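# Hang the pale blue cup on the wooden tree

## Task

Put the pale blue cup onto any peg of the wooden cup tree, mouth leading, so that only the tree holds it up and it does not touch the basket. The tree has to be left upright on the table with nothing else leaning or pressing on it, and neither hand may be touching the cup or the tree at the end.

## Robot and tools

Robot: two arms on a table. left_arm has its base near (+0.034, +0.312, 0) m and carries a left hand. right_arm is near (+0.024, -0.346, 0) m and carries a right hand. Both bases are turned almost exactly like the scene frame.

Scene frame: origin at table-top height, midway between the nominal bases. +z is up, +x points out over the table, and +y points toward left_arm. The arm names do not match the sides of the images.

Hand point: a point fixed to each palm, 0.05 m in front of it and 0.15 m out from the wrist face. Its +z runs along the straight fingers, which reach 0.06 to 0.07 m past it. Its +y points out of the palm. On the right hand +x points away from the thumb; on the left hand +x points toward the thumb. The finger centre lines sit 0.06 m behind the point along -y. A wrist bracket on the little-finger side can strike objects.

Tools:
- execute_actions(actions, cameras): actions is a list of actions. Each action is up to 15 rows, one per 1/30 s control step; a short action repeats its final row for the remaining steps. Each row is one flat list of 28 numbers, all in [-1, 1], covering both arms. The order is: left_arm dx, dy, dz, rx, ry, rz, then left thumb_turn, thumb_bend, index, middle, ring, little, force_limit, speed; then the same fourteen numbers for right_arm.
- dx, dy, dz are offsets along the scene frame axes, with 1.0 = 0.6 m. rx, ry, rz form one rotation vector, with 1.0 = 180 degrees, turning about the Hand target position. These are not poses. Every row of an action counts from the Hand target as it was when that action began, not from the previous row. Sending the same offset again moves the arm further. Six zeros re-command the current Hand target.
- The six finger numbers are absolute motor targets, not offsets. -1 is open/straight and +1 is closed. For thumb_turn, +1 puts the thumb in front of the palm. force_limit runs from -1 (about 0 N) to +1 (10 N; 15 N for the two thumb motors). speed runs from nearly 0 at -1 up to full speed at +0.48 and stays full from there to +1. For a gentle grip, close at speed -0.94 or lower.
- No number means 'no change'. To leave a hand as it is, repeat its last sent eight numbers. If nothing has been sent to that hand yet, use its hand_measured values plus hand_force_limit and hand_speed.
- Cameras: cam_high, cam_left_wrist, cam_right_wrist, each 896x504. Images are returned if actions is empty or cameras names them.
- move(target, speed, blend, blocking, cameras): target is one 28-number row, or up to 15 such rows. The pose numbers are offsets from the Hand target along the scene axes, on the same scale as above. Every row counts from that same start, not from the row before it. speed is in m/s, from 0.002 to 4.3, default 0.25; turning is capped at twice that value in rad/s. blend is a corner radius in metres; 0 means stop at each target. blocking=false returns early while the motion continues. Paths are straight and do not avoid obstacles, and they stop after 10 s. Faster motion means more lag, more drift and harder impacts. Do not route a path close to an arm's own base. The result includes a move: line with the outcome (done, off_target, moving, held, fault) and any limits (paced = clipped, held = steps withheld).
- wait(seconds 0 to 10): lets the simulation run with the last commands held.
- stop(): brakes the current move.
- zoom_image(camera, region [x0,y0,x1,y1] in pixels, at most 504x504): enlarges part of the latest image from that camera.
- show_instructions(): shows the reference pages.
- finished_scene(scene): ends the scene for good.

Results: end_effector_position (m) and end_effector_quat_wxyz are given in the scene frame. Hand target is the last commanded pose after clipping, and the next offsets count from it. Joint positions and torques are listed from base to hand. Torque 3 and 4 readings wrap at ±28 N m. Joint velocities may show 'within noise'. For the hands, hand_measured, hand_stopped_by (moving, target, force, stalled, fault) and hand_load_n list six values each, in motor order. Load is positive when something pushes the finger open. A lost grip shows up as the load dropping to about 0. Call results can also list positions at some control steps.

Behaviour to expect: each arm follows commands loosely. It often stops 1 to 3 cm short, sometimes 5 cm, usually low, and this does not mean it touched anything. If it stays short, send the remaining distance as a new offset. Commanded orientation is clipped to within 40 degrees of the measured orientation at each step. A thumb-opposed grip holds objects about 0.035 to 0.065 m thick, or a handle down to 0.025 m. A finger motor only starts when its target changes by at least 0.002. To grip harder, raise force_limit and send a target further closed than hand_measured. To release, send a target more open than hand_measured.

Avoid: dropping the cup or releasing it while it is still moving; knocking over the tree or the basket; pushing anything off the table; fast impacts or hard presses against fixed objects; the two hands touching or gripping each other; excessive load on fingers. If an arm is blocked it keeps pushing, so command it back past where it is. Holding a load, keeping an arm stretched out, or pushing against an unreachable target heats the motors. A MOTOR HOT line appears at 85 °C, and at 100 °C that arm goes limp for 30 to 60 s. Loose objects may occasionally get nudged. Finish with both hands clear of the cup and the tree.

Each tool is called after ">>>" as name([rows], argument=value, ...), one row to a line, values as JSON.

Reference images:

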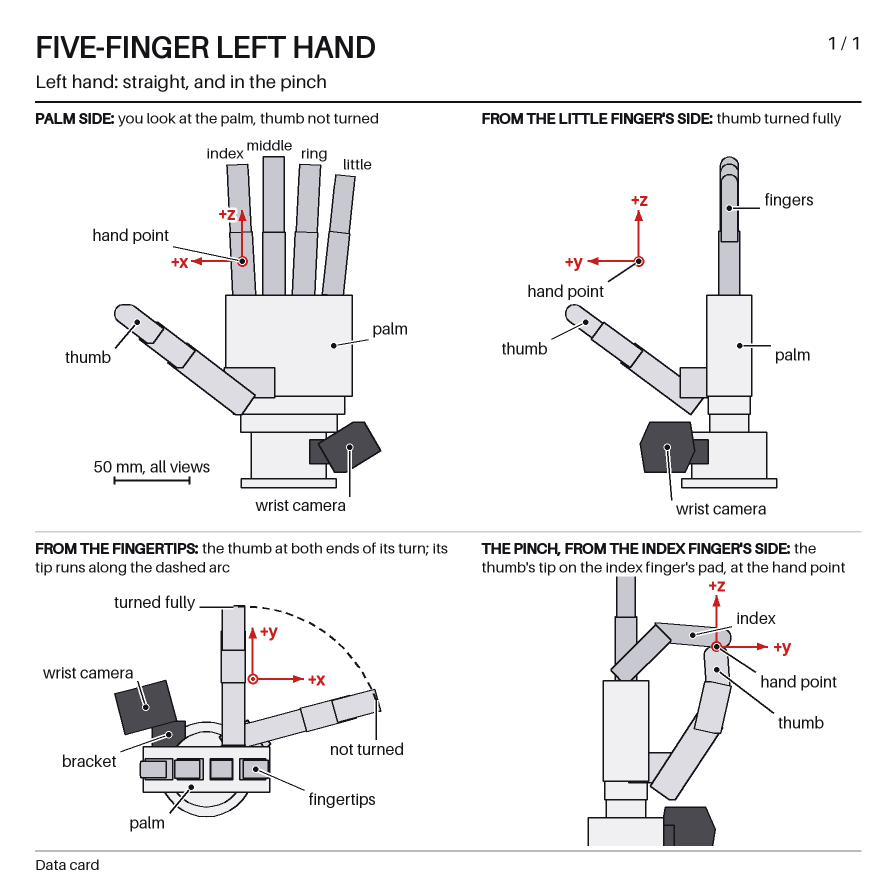

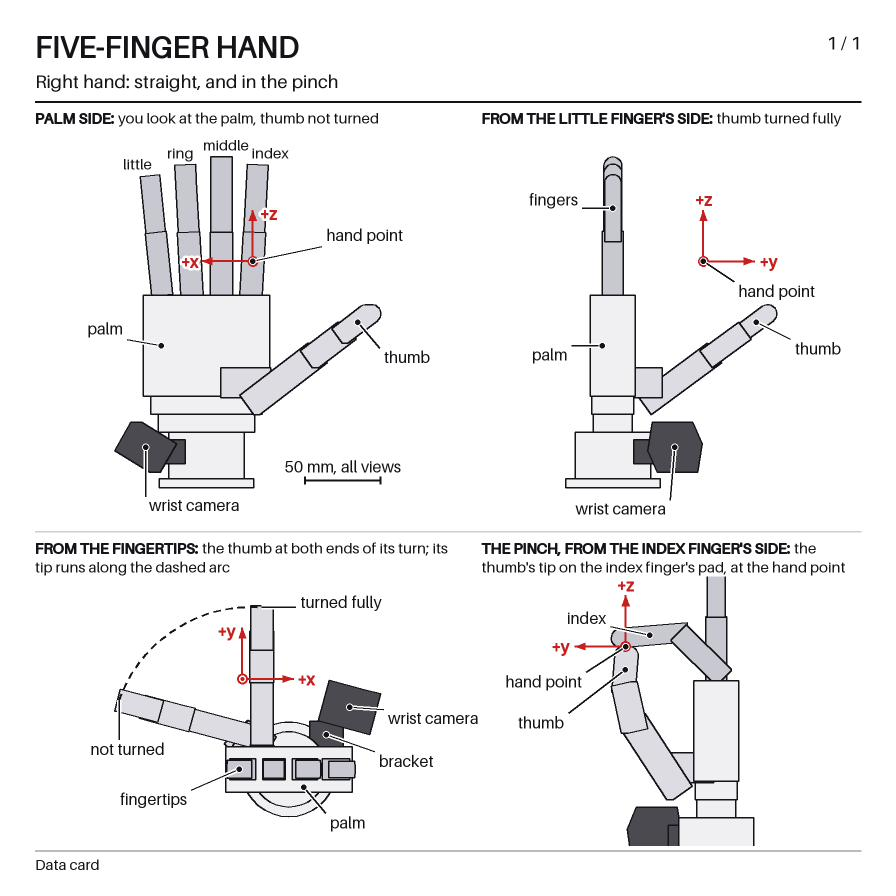

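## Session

>>> execute_actions(actions=[])

>>> zoom_image(camera="cam_high", region=[180, 60, 540, 440])

Scene clock: 0.00 s.
left_arm: end_effector_position=(+0.4745, -0.2370, +0.1831) hand_measured=(-1.000, -1.000, -1.000, -1.000, -1.000, -1.000) hand_load_n=(+0.5, +0.0, +0.0, +0.0, +0.0, +0.0) hand_stopped_by=(target, target, target, target, target, target) hand_force_limit=0.00 hand_speed=-0.80 end_effector_quat_wxyz=(+0.623, -0.395, +0.518, -0.433) | right_arm: end_effector_position=(+0.6228, -0.3938, +0.2164) hand_measured=(-1.000, -1.000, -1.000, -1.000, -1.000, -1.000) hand_load_n=(+0.0, +0.0, +0.0, +0.0, +0.0, +0.0) hand_stopped_by=(target, target, target, target, target, target) hand_force_limit=0.00 hand_speed=-0.80 end_effector_quat_wxyz=(+0.024, -0.277, +0.960, +0.022)
Joint positions: left_arm=[-1.162 2.007 1.279 1.134 -1.176 0.689] | right_arm=[-0.218 1.962 2.03 -1.617 -0.061 0.802]
Joint velocities: within noise
Joint torques (N m): no reading
Heat: left arm: hottest waist 26 °C; right arm: hottest wrist yaw 24 °C.
Hand target: left_arm +0.4767, -0.2420, +0.1917; +0.622, -0.400, +0.511, -0.440 | right_arm +0.6288, -0.3950, +0.2300; +0.039, -0.278, +0.960, +0.014

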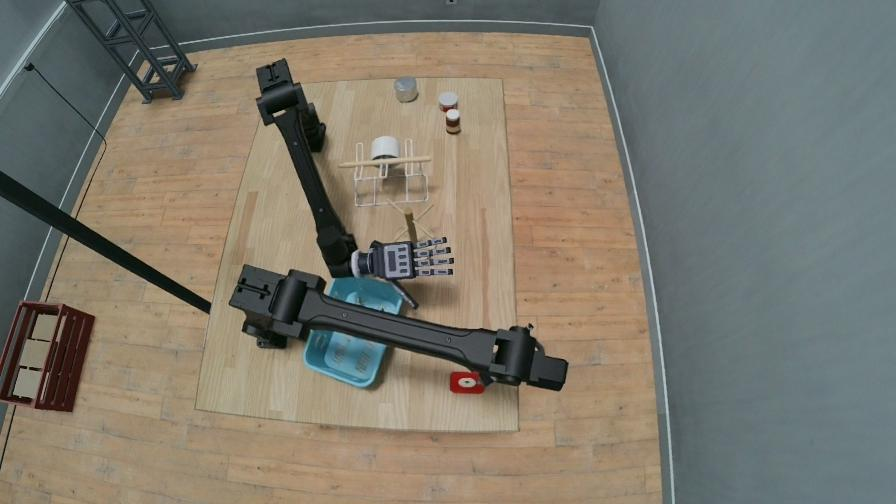

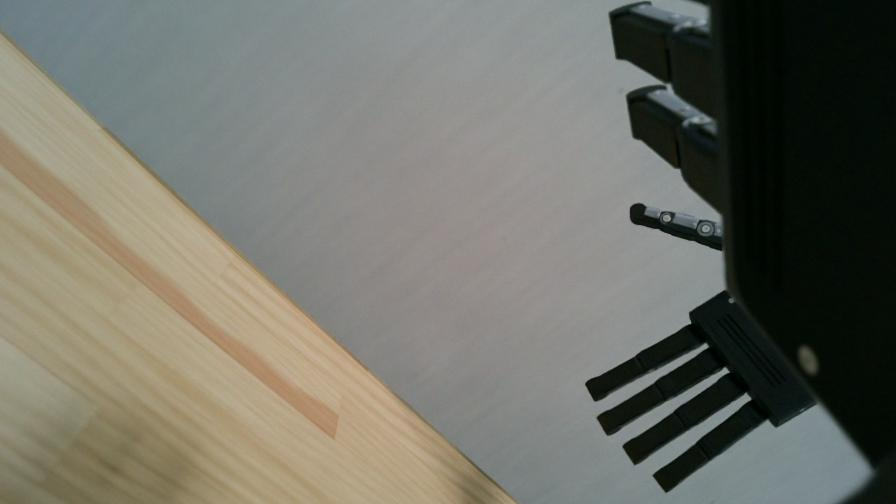

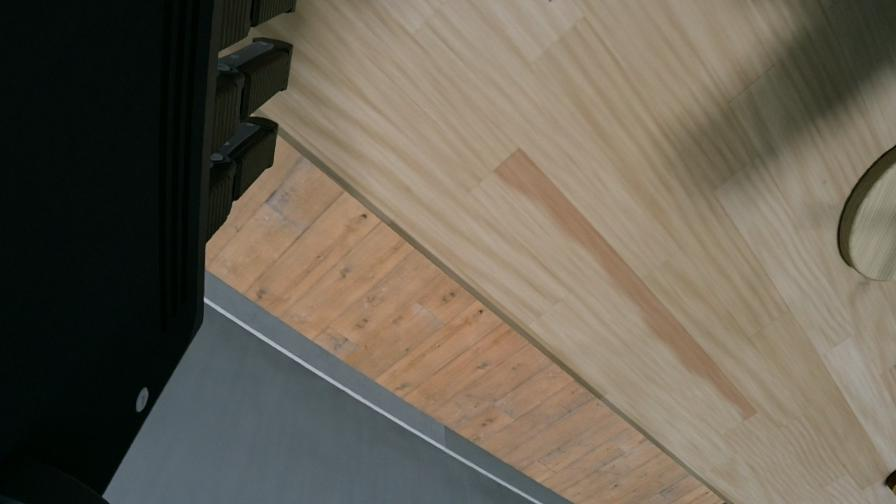

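Scaled by 1.326 from the camera's 896x504 image, which has a finer 1280x720 frame.

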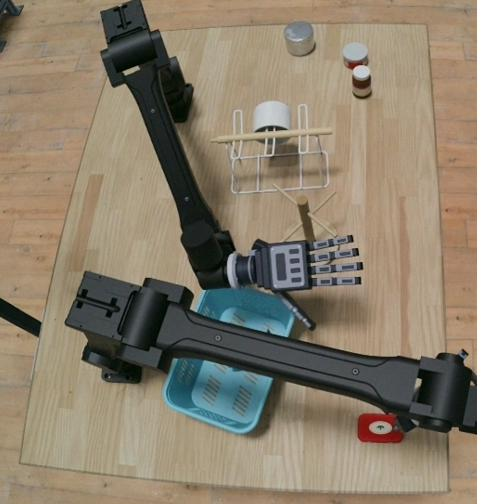

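>>> move([
  [0,0,0.33,0,0,0,-1,-1,-1,-1,-1,-1,0,-0.8, 0,0,0,0,0,0,-1,-1,-1,-1,-1,-1,0,-0.8],
  [0.132,0.896,0.40,0.2613,0.0162,-0.4708,-1,-1,-1,-1,-1,-1,0,-0.8, -0.5,-0.01,0.13,0,0,0,1,-1,-1,-1,-1,-1,0,0],
], cameras=["all"], speed=0.4, blend=0.05)

>>> zoom_image(camera="cam_high", region=[290, 180, 470, 400])

Scene clock: 5.53 s.
left_arm: end_effector_position=(+0.5474, +0.2932, +0.4022) hand_measured=(-1.000, -1.000, -1.000, -1.000, -1.000, -1.000) hand_load_n=(+0.0, +0.0, +0.0, +0.0, +0.0, +0.0) hand_stopped_by=(target, target, target, target, target, target) hand_force_limit=0.00 hand_speed=-0.80 end_effector_quat_wxyz=(+0.385, +0.153, +0.692, -0.591) | right_arm: end_effector_position=(+0.3323, -0.4004, +0.3044) hand_measured=(+1.000, -1.000, -1.000, -1.000, -1.000, -1.000) hand_load_n=(+0.0, +0.0, +0.0, +0.0, +0.0, +0.0) hand_stopped_by=(target, target, target, target, target, target) hand_force_limit=0.00 hand_speed=0.00 end_effector_quat_wxyz=(+0.041, -0.275, +0.961, +0.012)
Joint positions: left_arm=[0.35 1.354 1.328 -0.508 1.561 1.329] | right_arm=[-0.42 1.198 1.359 -1.683 -0.07 0.606]
Joint torques (N m): left_arm=[1.26 -14.86 14.97 1.37 0.32 0.09] | right_arm=[0.56 -9.99 9.46 -0.23 -0.09 -0.17]
Heat: left arm: hottest waist 26 °C; right arm: hottest wrist yaw 24 °C.
Hand target: left_arm +0.5558, +0.2956, +0.4317; +0.258, +0.285, +0.774, -0.504 | right_arm +0.3288, -0.4011, +0.3081; +0.039, -0.278, +0.960, +0.014
Off the commanded pose: left_arm 0.031 m, 25 deg | right_arm 0.005 m, 0 deg.
joint sent to its limit (right arm) — joint 4 (wrist pitch), lower limit. The joint targets still meet the commanded pose.
move: off_target (left_arm)

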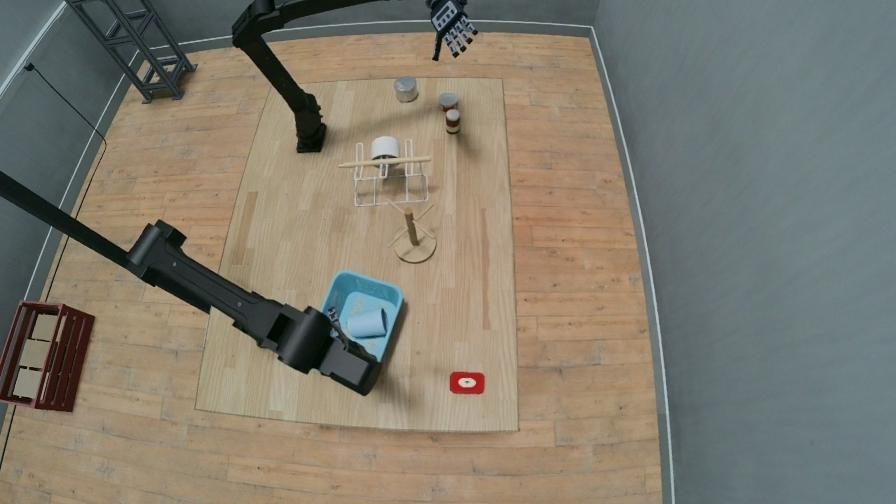

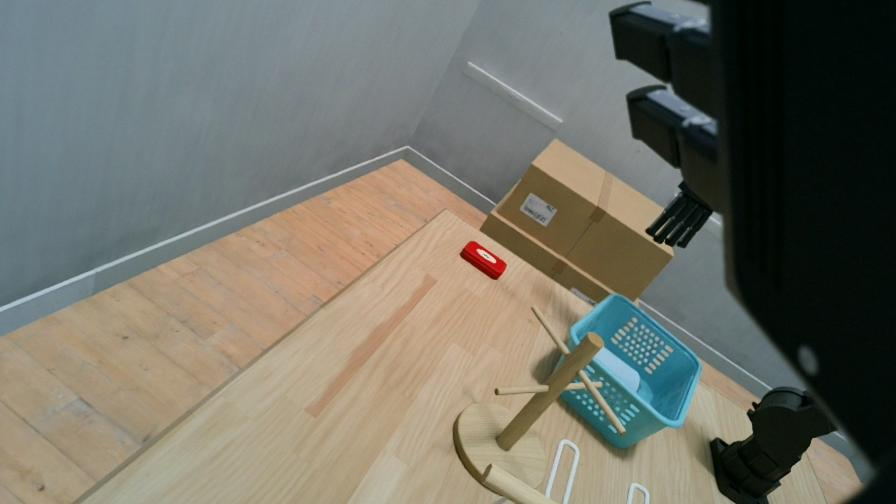

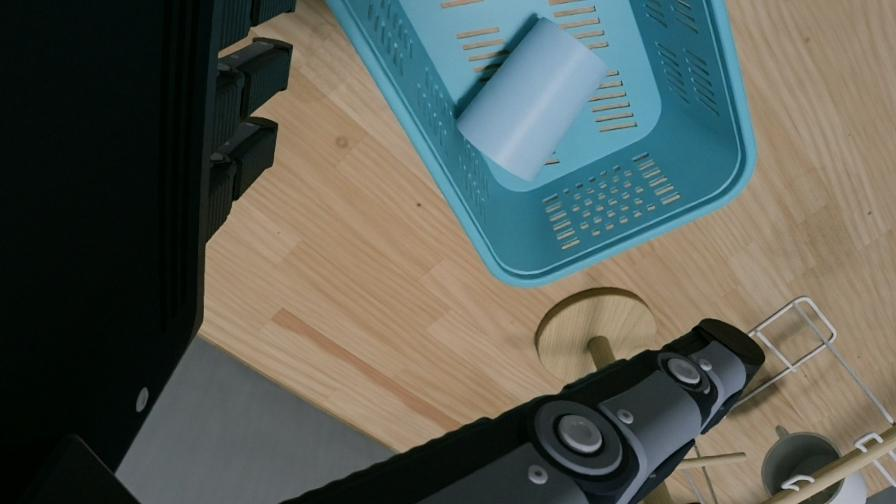

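Scaled by 2.291 from the camera's 896x504 image, which has a finer 1280x720 frame.

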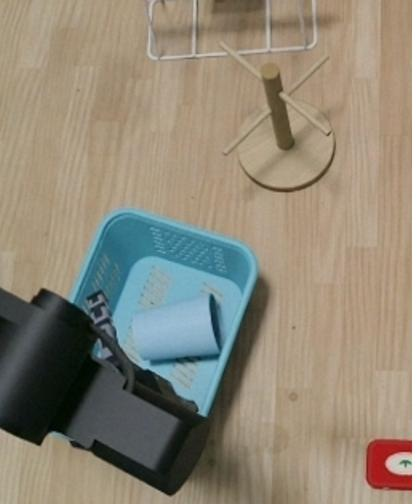

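>>> zoom_image(camera="cam_high", region=[330, 290, 410, 370])

>>> zoom_image(camera="cam_right_wrist", region=[400, 0, 700, 220])

>>> zoom_image(camera="cam_left_wrist", region=[440, 280, 720, 504])

>>> zoom_image(camera="cam_high", region=[370, 190, 450, 270])

Scaled by 6.300 from the camera's 896x504 image, which has a finer 1280x720 frame.

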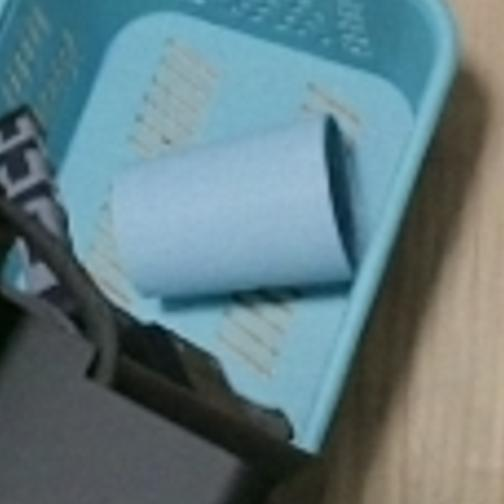

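Scaled by 1.680 from the camera's 896x504 image, which has a finer 1280x720 frame.

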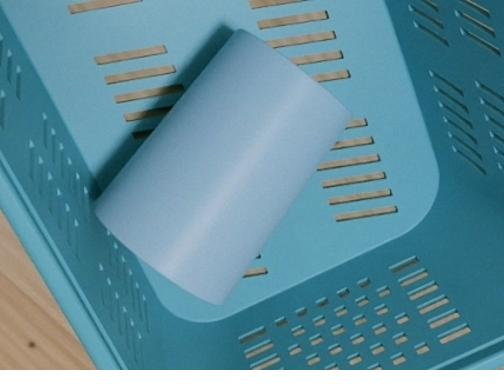

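Scaled by 1.800 from the camera's 896x504 image, which has a finer 1280x720 frame.

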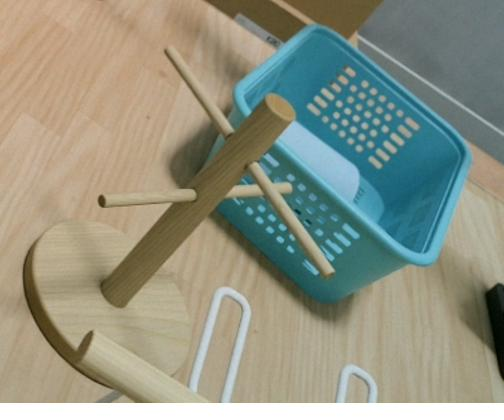

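Scaled by 6.300 from the camera's 896x504 image, which has a finer 1280x720 frame.

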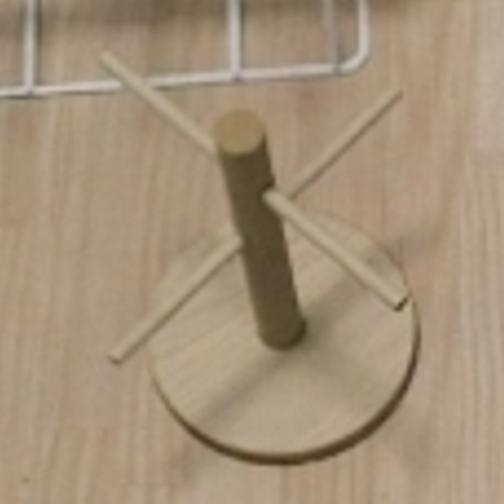

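>>> move(target=[0,0,0,0,0,0,-1,-1,-1,-1,-1,-1,0,-0.8, 0.052,0.142,-0.247,-0.2455,-0.068,-0.1277,1,-1,-0.5,-0.5,-0.55,-0.6,0,0], cameras=["all"], speed=0.3)

>>> zoom_image(camera="cam_high", region=[290, 220, 430, 400])

Scene clock: 11.93 s.
left_arm: end_effector_position=(+0.5475, +0.2932, +0.4022) hand_measured=(-1.000, -1.000, -1.000, -1.000, -1.000, -1.000) hand_load_n=(+0.0, +0.0, +0.0, -0.5, +0.0, +0.0) hand_stopped_by=(target, target, target, target, target, target) hand_force_limit=0.00 hand_speed=-0.80 end_effector_quat_wxyz=(+0.385, +0.153, +0.692, -0.591) | right_arm: end_effector_position=(+0.3541, -0.3197, +0.1540) hand_measured=(+1.000, -1.000, -0.500, -0.500, -0.550, -0.600) hand_load_n=(+0.0, -0.5, +0.0, +0.0, +0.0, +0.0) hand_stopped_by=(target, target, target, target, target, target) hand_force_limit=0.00 hand_speed=0.00 end_effector_quat_wxyz=(+0.027, -0.084, +0.921, -0.381)
Joint positions: left_arm=[0.35 1.354 1.328 -0.508 1.561 1.33] | right_arm=[0.37 1.22 0.948 -1.51 0.76 1.854]
Joint torques (N m): left_arm=[0.56 -14.74 14.9 1.29 0.32 0.2] | right_arm=[1.67 -8.18 10.18 -0.75 0.86 0.13]
Heat: left arm: hottest elbow 27 °C; right arm: hottest elbow 24 °C.
Hand target: left_arm +0.5558, +0.2956, +0.4317; +0.258, +0.285, +0.773, -0.504 | right_arm +0.3599, -0.3159, +0.1598; +0.033, -0.080, +0.920, -0.382
Off the commanded pose: left_arm 0.031 m, 25 deg | right_arm 0.009 m, 1 deg.
move: off_target (left_arm)

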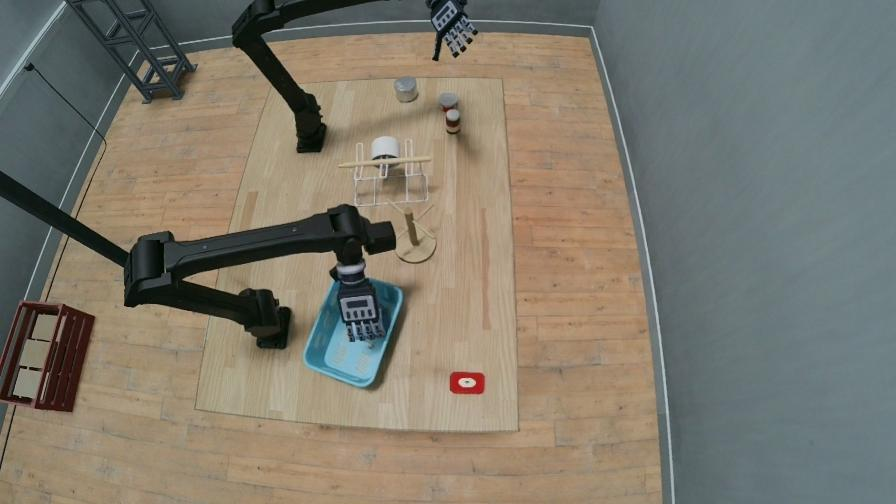

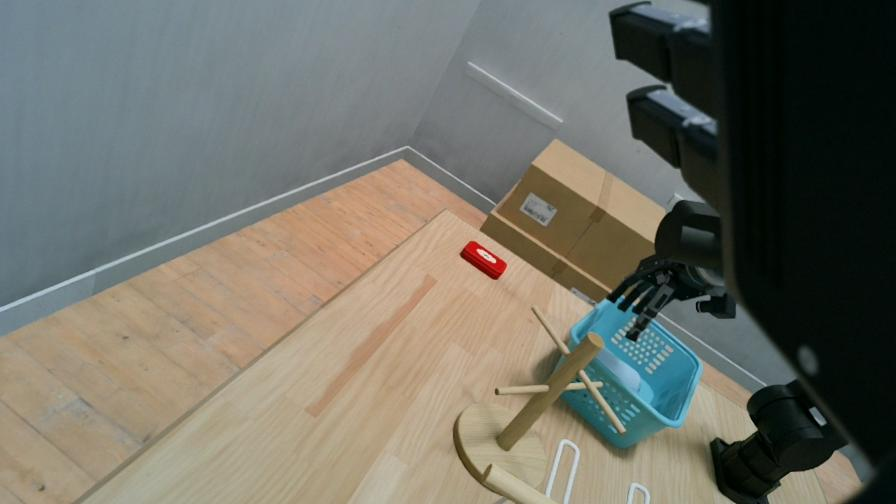

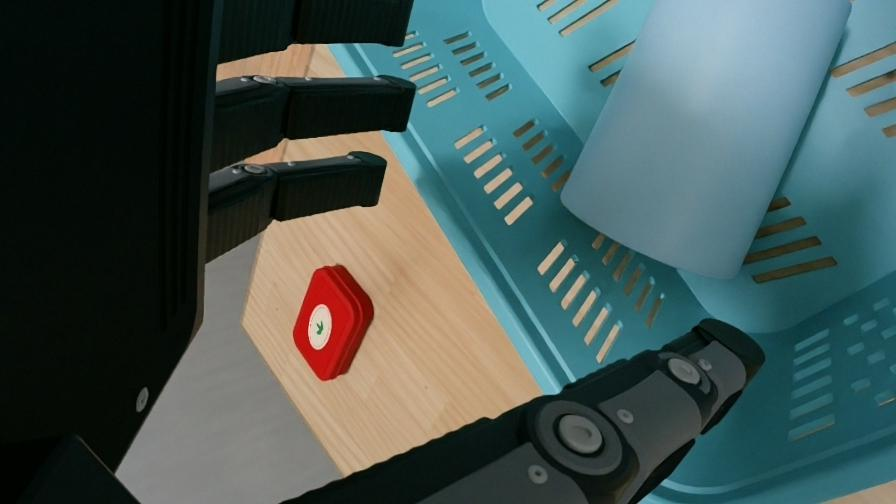

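Scaled by 2.800 from the camera's 896x504 image, which has a finer 1280x720 frame.

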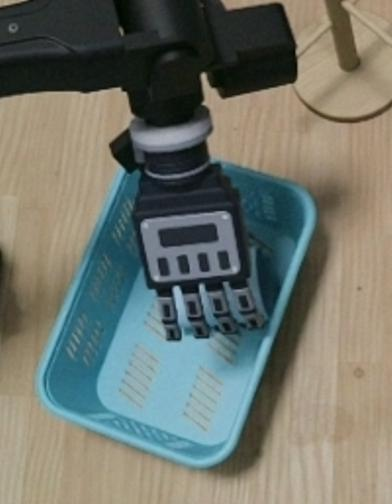

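>>> move(target=[0,0,0,0,0,0,-1,-1,-1,-1,-1,-1,0,-0.8, -0.041,-0.007,-0.095,0,0,0,1,-1,-0.5,-0.5,-0.55,-0.6,0,0], cameras=["cam_right_wrist", "cam_high"], speed=0.15)

>>> zoom_image(camera="cam_high", region=[290, 220, 430, 400])

Scene clock: 13.40 s.
left_arm: end_effector_position=(+0.5475, +0.2932, +0.4022) hand_measured=(-1.000, -1.000, -1.000, -1.000, -1.000, -1.000) hand_load_n=(+0.0, +0.0, +0.0, +0.0, +0.0, +0.0) hand_stopped_by=(target, target, target, target, target, target) hand_force_limit=0.00 hand_speed=-0.80 end_effector_quat_wxyz=(+0.385, +0.153, +0.692, -0.591) | right_arm: end_effector_position=(+0.3317, -0.3236, +0.1020) hand_measured=(+1.000, -1.000, -0.500, -0.500, -0.550, -0.600) hand_load_n=(+0.0, +0.0, +0.0, +0.0, +0.0, +0.0) hand_stopped_by=(target, target, target, target, target, target) hand_force_limit=0.00 hand_speed=0.00 end_effector_quat_wxyz=(+0.025, -0.085, +0.919, -0.384)
Joint positions: left_arm=[0.35 1.354 1.328 -0.508 1.561 1.33] | right_arm=[0.389 1.22 0.801 -1.389 0.76 1.88]
Joint torques (N m): left_arm=[0.44 -13.86 14.94 1.21 0.28 0.09] | right_arm=[1.67 -8.23 8.09 0.1 0.67 0.11]
Heat: left arm: hottest elbow 27 °C; right arm: hottest elbow 24 °C.
Hand target: left_arm +0.5558, +0.2956, +0.4317; +0.258, +0.285, +0.773, -0.504 | right_arm +0.3353, -0.3200, +0.1028; +0.033, -0.080, +0.920, -0.382
Off the commanded pose: left_arm 0.031 m, 25 deg | right_arm 0.005 m, 1 deg.
move: off_target (left_arm)
Images, in order (width x height): cam_high 896x504, cam_right_wrist 896x504.

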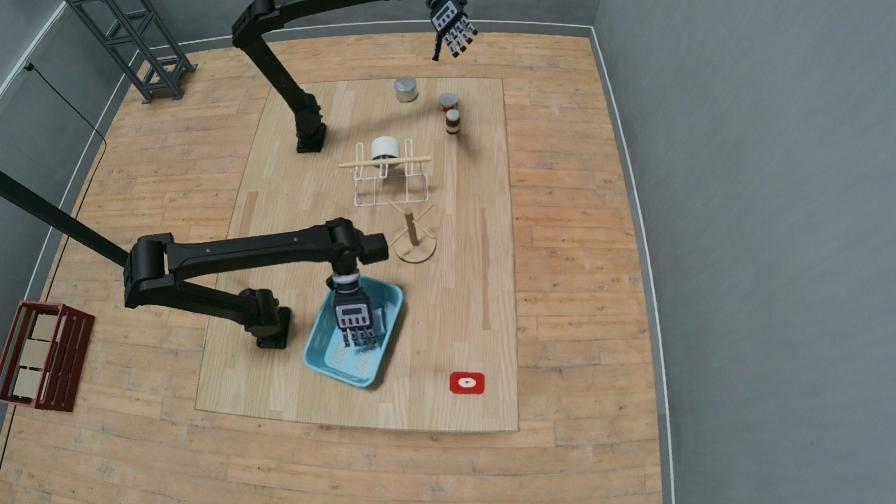

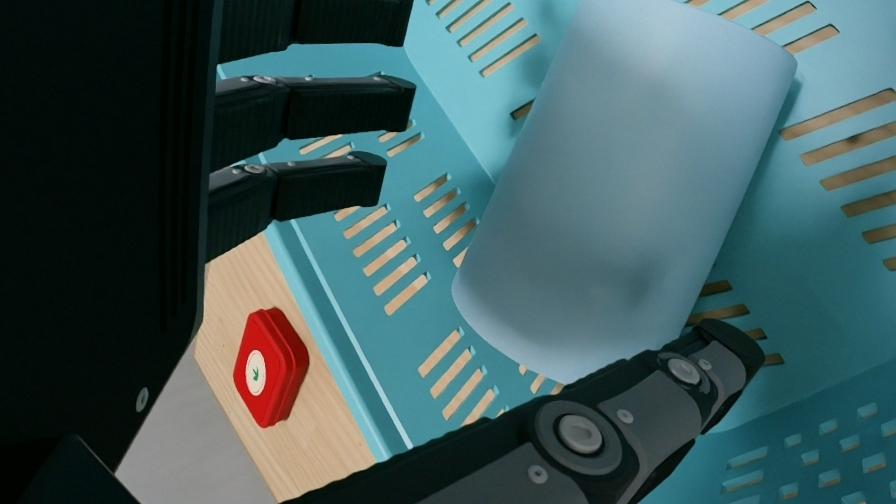

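Scaled by 2.800 from the camera's 896x504 image, which has a finer 1280x720 frame.

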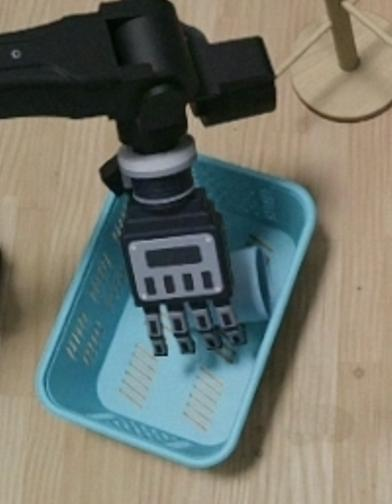

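>>> move(target=[0,0,0,0,0,0,-1,-1,-1,-1,-1,-1,0,-0.8, 0.0,-0.001,-0.097,0,0,0,1,-1,-0.5,-0.5,-0.55,-0.6,0,0], cameras=["cam_right_wrist", "cam_high"], speed=0.1)

Scene clock: 14.83 s.
left_arm: end_effector_position=(+0.5475, +0.2932, +0.4022) hand_measured=(-1.000, -1.000, -1.000, -1.000, -1.000, -1.000) hand_load_n=(+0.0, +0.0, +0.0, +0.0, +0.0, +0.0) hand_stopped_by=(target, target, target, target, target, target) hand_force_limit=0.00 hand_speed=-0.80 end_effector_quat_wxyz=(+0.385, +0.153, +0.692, -0.591) | right_arm: end_effector_position=(+0.3323, -0.3234, +0.0456) hand_measured=(+1.000, -1.000, -0.500, -0.500, -0.550, -0.600) hand_load_n=(+0.0, +0.0, +0.0, +0.0, +0.0, +0.0) hand_stopped_by=(target, target, target, target, target, target) hand_force_limit=0.00 hand_speed=0.00 end_effector_quat_wxyz=(+0.028, -0.083, +0.920, -0.382)
Joint positions: left_arm=[0.35 1.354 1.328 -0.508 1.561 1.33] | right_arm=[0.389 1.305 0.704 -1.199 0.76 1.881]
Joint torques (N m): left_arm=[1.44 -14.1 14.94 1.37 0.28 0.16] | right_arm=[1.61 -8 7.27 -0.03 0.69 0.07]
Heat: left arm: hottest elbow 27 °C; right arm: hottest elbow 24 °C.
Hand target: left_arm +0.5558, +0.2956, +0.4317; +0.258, +0.285, +0.773, -0.504 | right_arm +0.3353, -0.3206, +0.0446; +0.034, -0.080, +0.920, -0.382
Off the commanded pose: left_arm 0.031 m, 25 deg | right_arm 0.004 m, 1 deg.
move: off_target (left_arm)
Images, in order (width x height): cam_high 896x504, cam_right_wrist 896x504.

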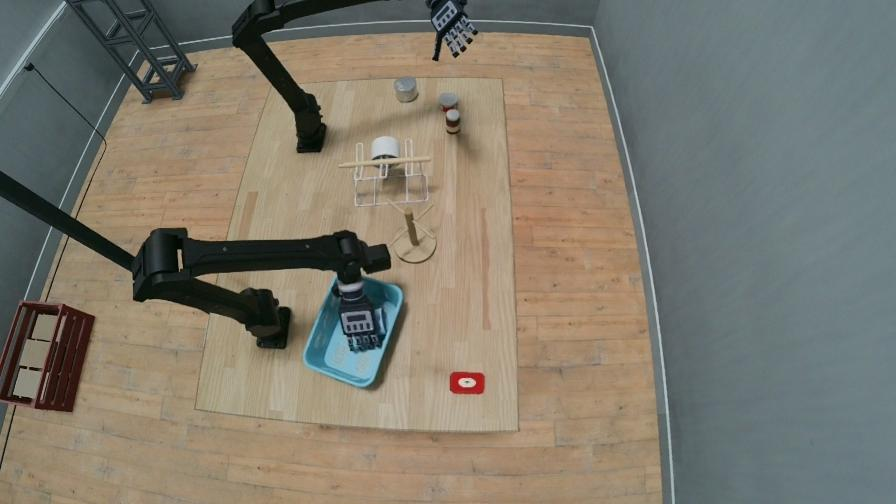

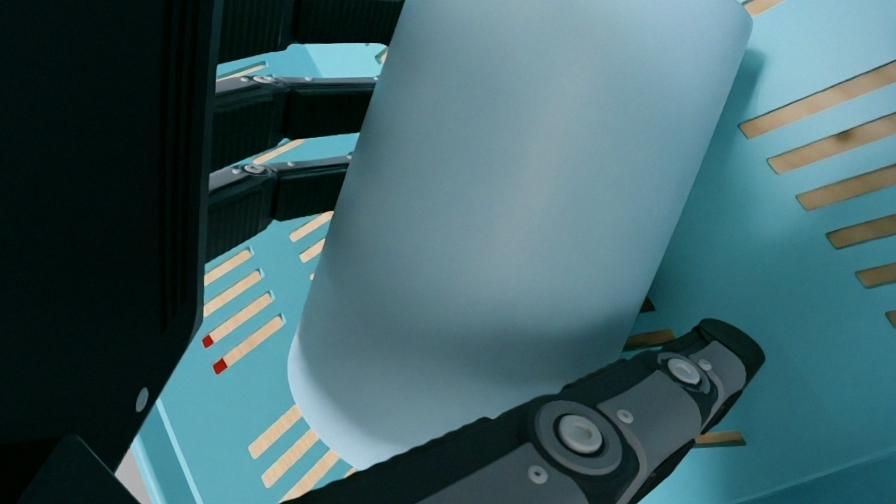

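>>> move([
  [0,0,0,0,0,0,-1,-1,-1,-1,-1,-1,0,-0.8, 0.0,0.0,-0.004,0,0,0,1,0.3,0.3,0.3,-0.55,-0.9,-0.3,-0.85],
], cameras=["cam_right_wrist"], speed=0.06)

Scene clock: 16.07 s.
left_arm: end_effector_position=(+0.5475, +0.2932, +0.4022) hand_measured=(-1.000, -1.000, -1.000, -1.000, -1.000, -1.000) hand_load_n=(+0.0, +0.0, +0.0, +0.0, +0.0, +0.0) hand_stopped_by=(target, target, target, target, target, target) hand_force_limit=0.00 hand_speed=-0.80 end_effector_quat_wxyz=(+0.385, +0.153, +0.692, -0.591) | right_arm: end_effector_position=(+0.3339, -0.3227, +0.0445) hand_measured=(+1.000, -0.836, -0.168, -0.168, -0.550, -0.900) hand_load_n=(+0.0, +10.5, +6.0, +6.5, +0.0, +0.0) hand_stopped_by=(target, force, force, force, target, target) hand_force_limit=-0.30 hand_speed=-0.85 end_effector_quat_wxyz=(+0.030, -0.083, +0.920, -0.382)
Joint positions: left_arm=[0.35 1.354 1.328 -0.508 1.561 1.33] | right_arm=[0.389 1.309 0.704 -1.19 0.76 1.881]
Joint torques (N m): left_arm=[1.08 -13.63 15.16 1.18 0.29 0.12] | right_arm=[1.55 -8 6.91 -0.01 0.69 0.07]
Heat: left arm: hottest elbow 27 °C; right arm: hottest elbow 24 °C.
Hand target: left_arm +0.5558, +0.2956, +0.4317; +0.258, +0.285, +0.773, -0.504 | right_arm +0.3353, -0.3206, +0.0422; +0.033, -0.080, +0.920, -0.382
Off the commanded pose: left_arm 0.031 m, 25 deg | right_arm 0.003 m, 0 deg.
move: off_target (left_arm)
Images, in order (width x height): cam_right_wrist 896x504.

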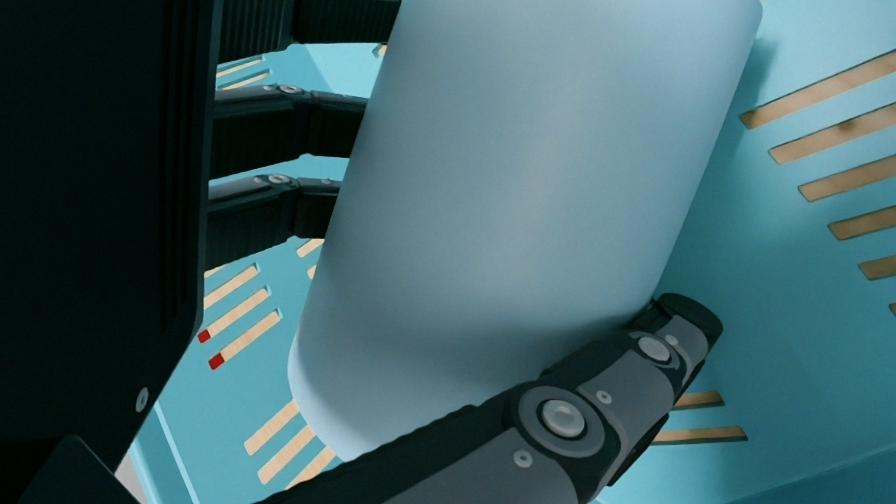

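>>> move([
  [0,0,0,0,0,0,-1,-1,-1,-1,-1,-1,0,-0.8, 0.016,-0.002,0.413,0,0,0,1,0.3,0.3,0.3,-0.55,-0.9,-0.3,-0.85],
  [0,0,0,0,0,0,-1,-1,-1,-1,-1,-1,0,-0.8, 0.325,0.134,0.43,0,0,0.7116,1,0.3,0.3,0.3,-0.55,-0.9,-0.3,-0.85],
], cameras=["all"], speed=[0.15, 0.4], blend=[0.03, 0])

>>> zoom_image(camera="cam_high", region=[370, 160, 520, 310])

>>> zoom_image(camera="cam_left_wrist", region=[400, 200, 700, 500])

Scene clock: 22.50 s.
left_arm: end_effector_position=(+0.5475, +0.2932, +0.4022) hand_measured=(-1.000, -1.000, -1.000, -1.000, -1.000, -1.000) hand_load_n=(+0.0, +0.0, +0.0, +0.0, +0.0, +0.0) hand_stopped_by=(target, target, target, target, target, target) hand_force_limit=0.00 hand_speed=-0.80 end_effector_quat_wxyz=(+0.385, +0.153, +0.692, -0.591) | right_arm: end_effector_position=(+0.5149, -0.2370, +0.2765) hand_measured=(+1.000, -0.836, -0.168, -0.168, -0.550, -0.900) hand_load_n=(+0.0, +10.0, +6.0, +6.5, +0.0, +0.0) hand_stopped_by=(target, force, force, force, target, target) hand_force_limit=-0.30 hand_speed=-0.85 end_effector_quat_wxyz=(-0.349, +0.865, -0.342, +0.115)
Joint positions: left_arm=[0.35 1.354 1.328 -0.508 1.561 1.33] | right_arm=[0.028 1.437 1.453 -1.025 -0.532 -0.621]
Joint torques (N m): left_arm=[0.44 -14.51 15.01 1.31 0.27 0.15] | right_arm=[0.56 -13.92 15.27 0.7 -0.43 -0.2]
Heat: left arm: hottest elbow 28 °C; right arm: hottest elbow 25 °C.
Hand target: left_arm +0.5558, +0.2956, +0.4317; +0.258, +0.285, +0.773, -0.504 | right_arm +0.5302, -0.2403, +0.3003; -0.358, +0.862, -0.331, +0.137
Off the commanded pose: left_arm 0.031 m, 25 deg | right_arm 0.028 m, 3 deg.
move: off_target (left_arm, right_arm)

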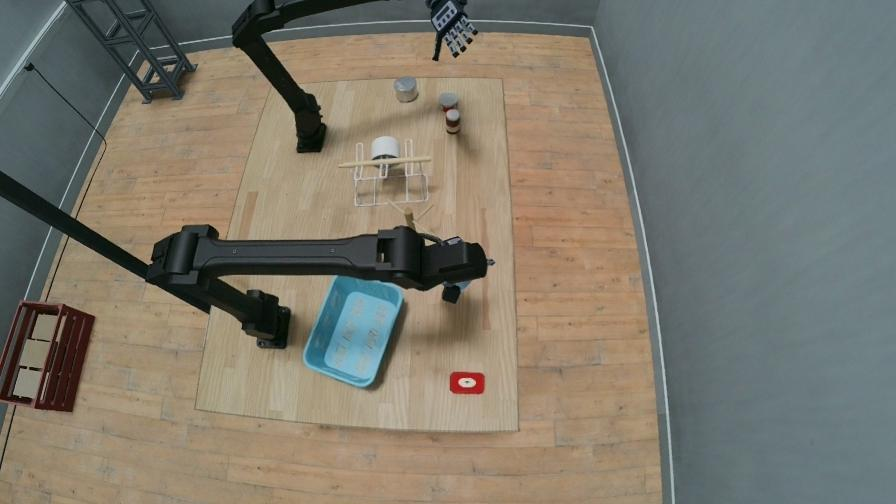

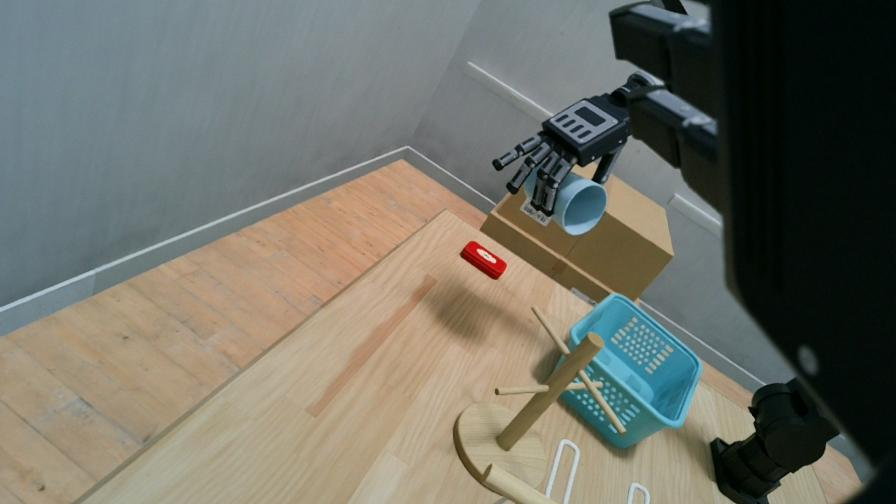

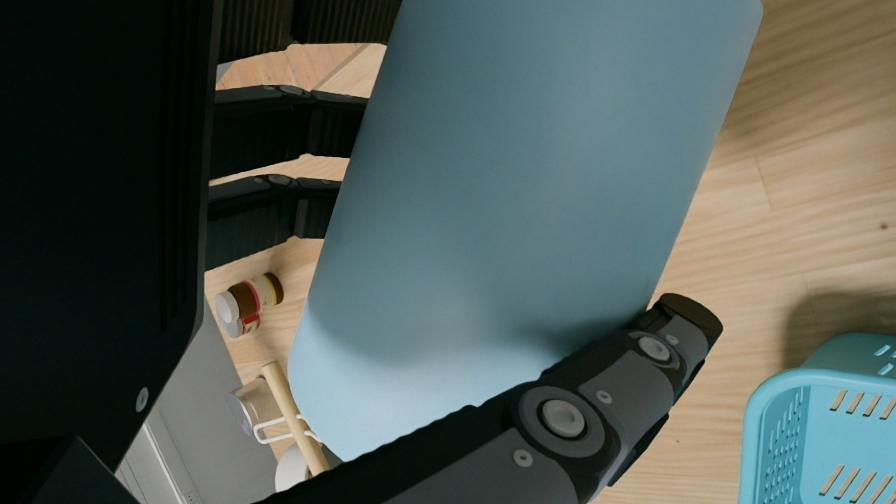

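Scaled by 3.360 from the camera's 896x504 image, which has a finer 1280x720 frame.

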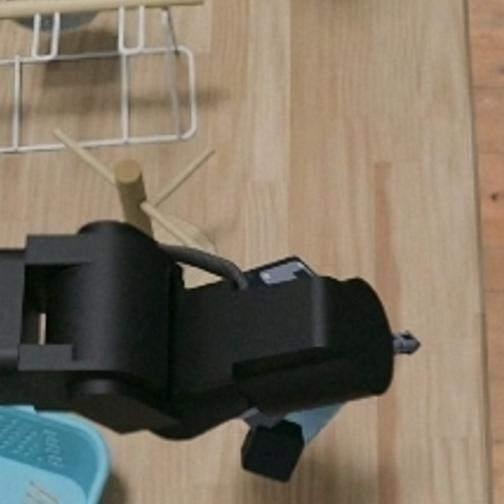

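Scaled by 1.680 from the camera's 896x504 image, which has a finer 1280x720 frame.

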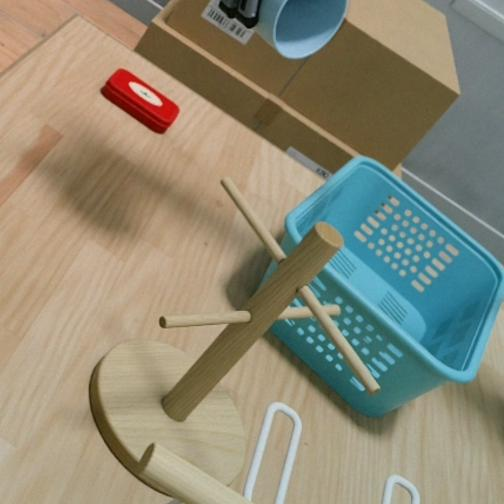

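>>> zoom_image(camera="cam_left_wrist", region=[470, 100, 670, 300])

Scaled by 2.520 from the camera's 896x504 image, which has a finer 1280x720 frame.

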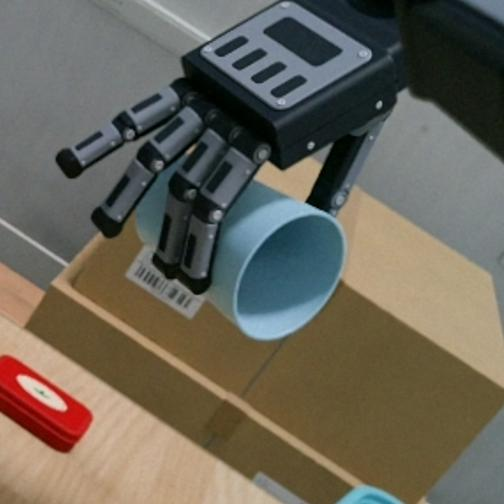

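>>> move(target=[0,0,0,0,0,0,-1,-1,-1,-1,-1,-1,0,-0.8, 0.0,0.07,-0.2,0,0,0.028,1,0.3,0.3,0.3,-0.55,-0.9,-0.3,-0.85], cameras=["cam_high", "cam_left_wrist"], speed=0.2)

>>> zoom_image(camera="cam_high", region=[370, 160, 520, 310])

>>> zoom_image(camera="cam_left_wrist", region=[440, 180, 640, 380])

Scene clock: 25.27 s.
left_arm: end_effector_position=(+0.5475, +0.2932, +0.4022) hand_measured=(-1.000, -1.000, -1.000, -1.000, -1.000, -1.000) hand_load_n=(+0.0, +0.0, +0.0, +0.0, +0.0, +0.0) hand_stopped_by=(target, target, target, target, target, target) hand_force_limit=0.00 hand_speed=-0.80 end_effector_quat_wxyz=(+0.385, +0.153, +0.692, -0.591) | right_arm: end_effector_position=(+0.5236, -0.2016, +0.1725) hand_measured=(+1.000, -0.836, -0.168, -0.168, -0.550, -0.900) hand_load_n=(+0.5, +10.0, +6.5, +6.5, +0.0, +0.0) hand_stopped_by=(target, force, force, force, target, target) hand_force_limit=-0.30 hand_speed=-0.85 end_effector_quat_wxyz=(-0.357, +0.876, -0.306, +0.108)
Joint positions: left_arm=[0.35 1.354 1.328 -0.508 1.561 1.33] | right_arm=[0.096 1.508 1.251 -0.742 -0.537 -0.631]
Joint torques (N m): left_arm=[1.08 -13.45 15.1 1.14 0.35 0.15] | right_arm=[1.49 -15.91 10.76 1.69 -0.42 -0.17]
Heat: left arm: hottest elbow 29 °C; right arm: hottest elbow 25 °C.
Hand target: left_arm +0.5558, +0.2956, +0.4317; +0.258, +0.285, +0.773, -0.504 | right_arm +0.5303, -0.1983, +0.1802; -0.363, +0.876, -0.292, +0.121
Off the commanded pose: left_arm 0.031 m, 25 deg | right_arm 0.011 m, 2 deg.
move: off_target (left_arm, right_arm)
Images, in order (width x height): cam_high 896x504, cam_left_wrist 896x504.

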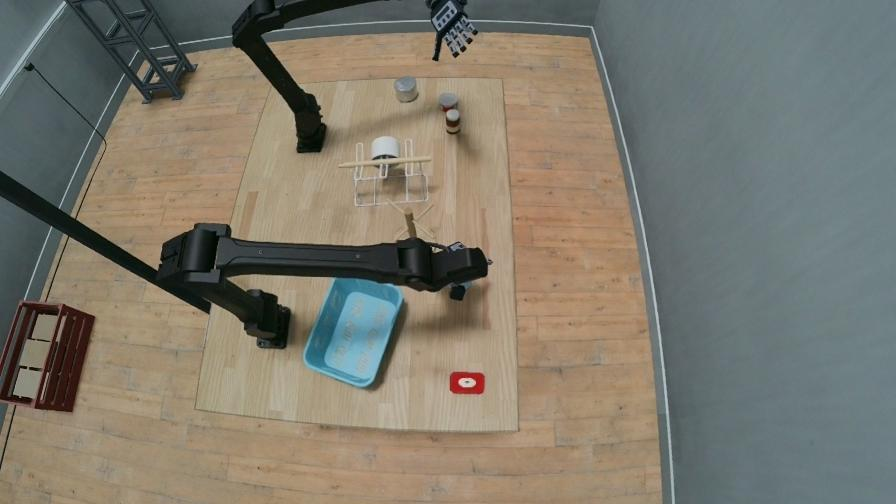

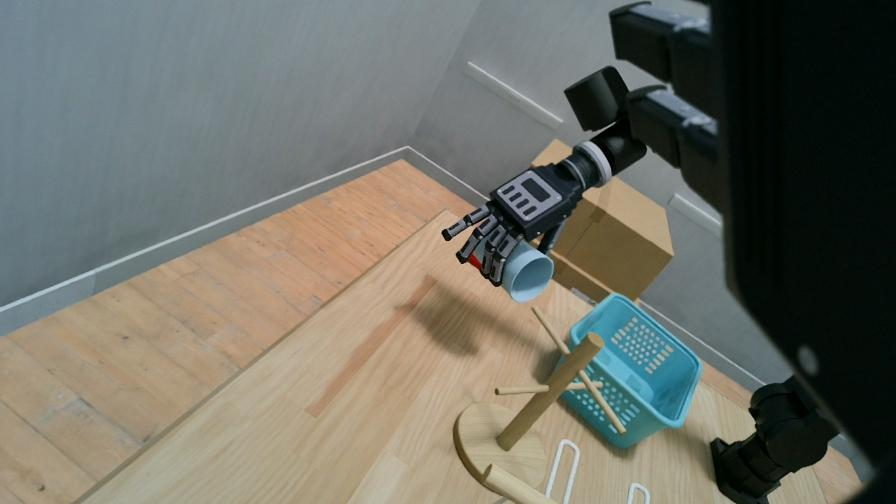

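Scaled by 3.360 from the camera's 896x504 image, which has a finer 1280x720 frame.

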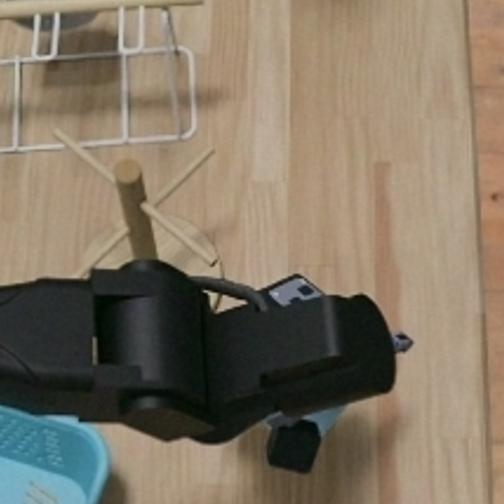

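Scaled by 2.520 from the camera's 896x504 image, which has a finer 1280x720 frame.

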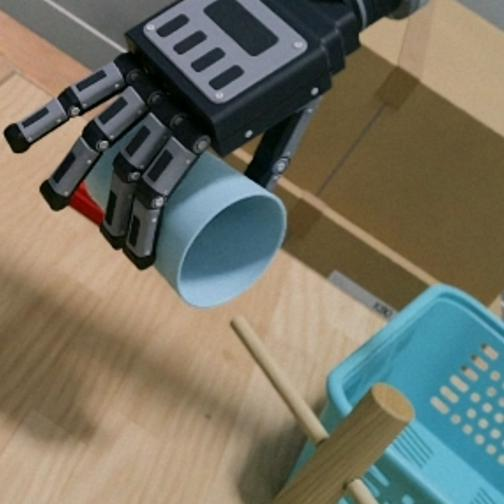

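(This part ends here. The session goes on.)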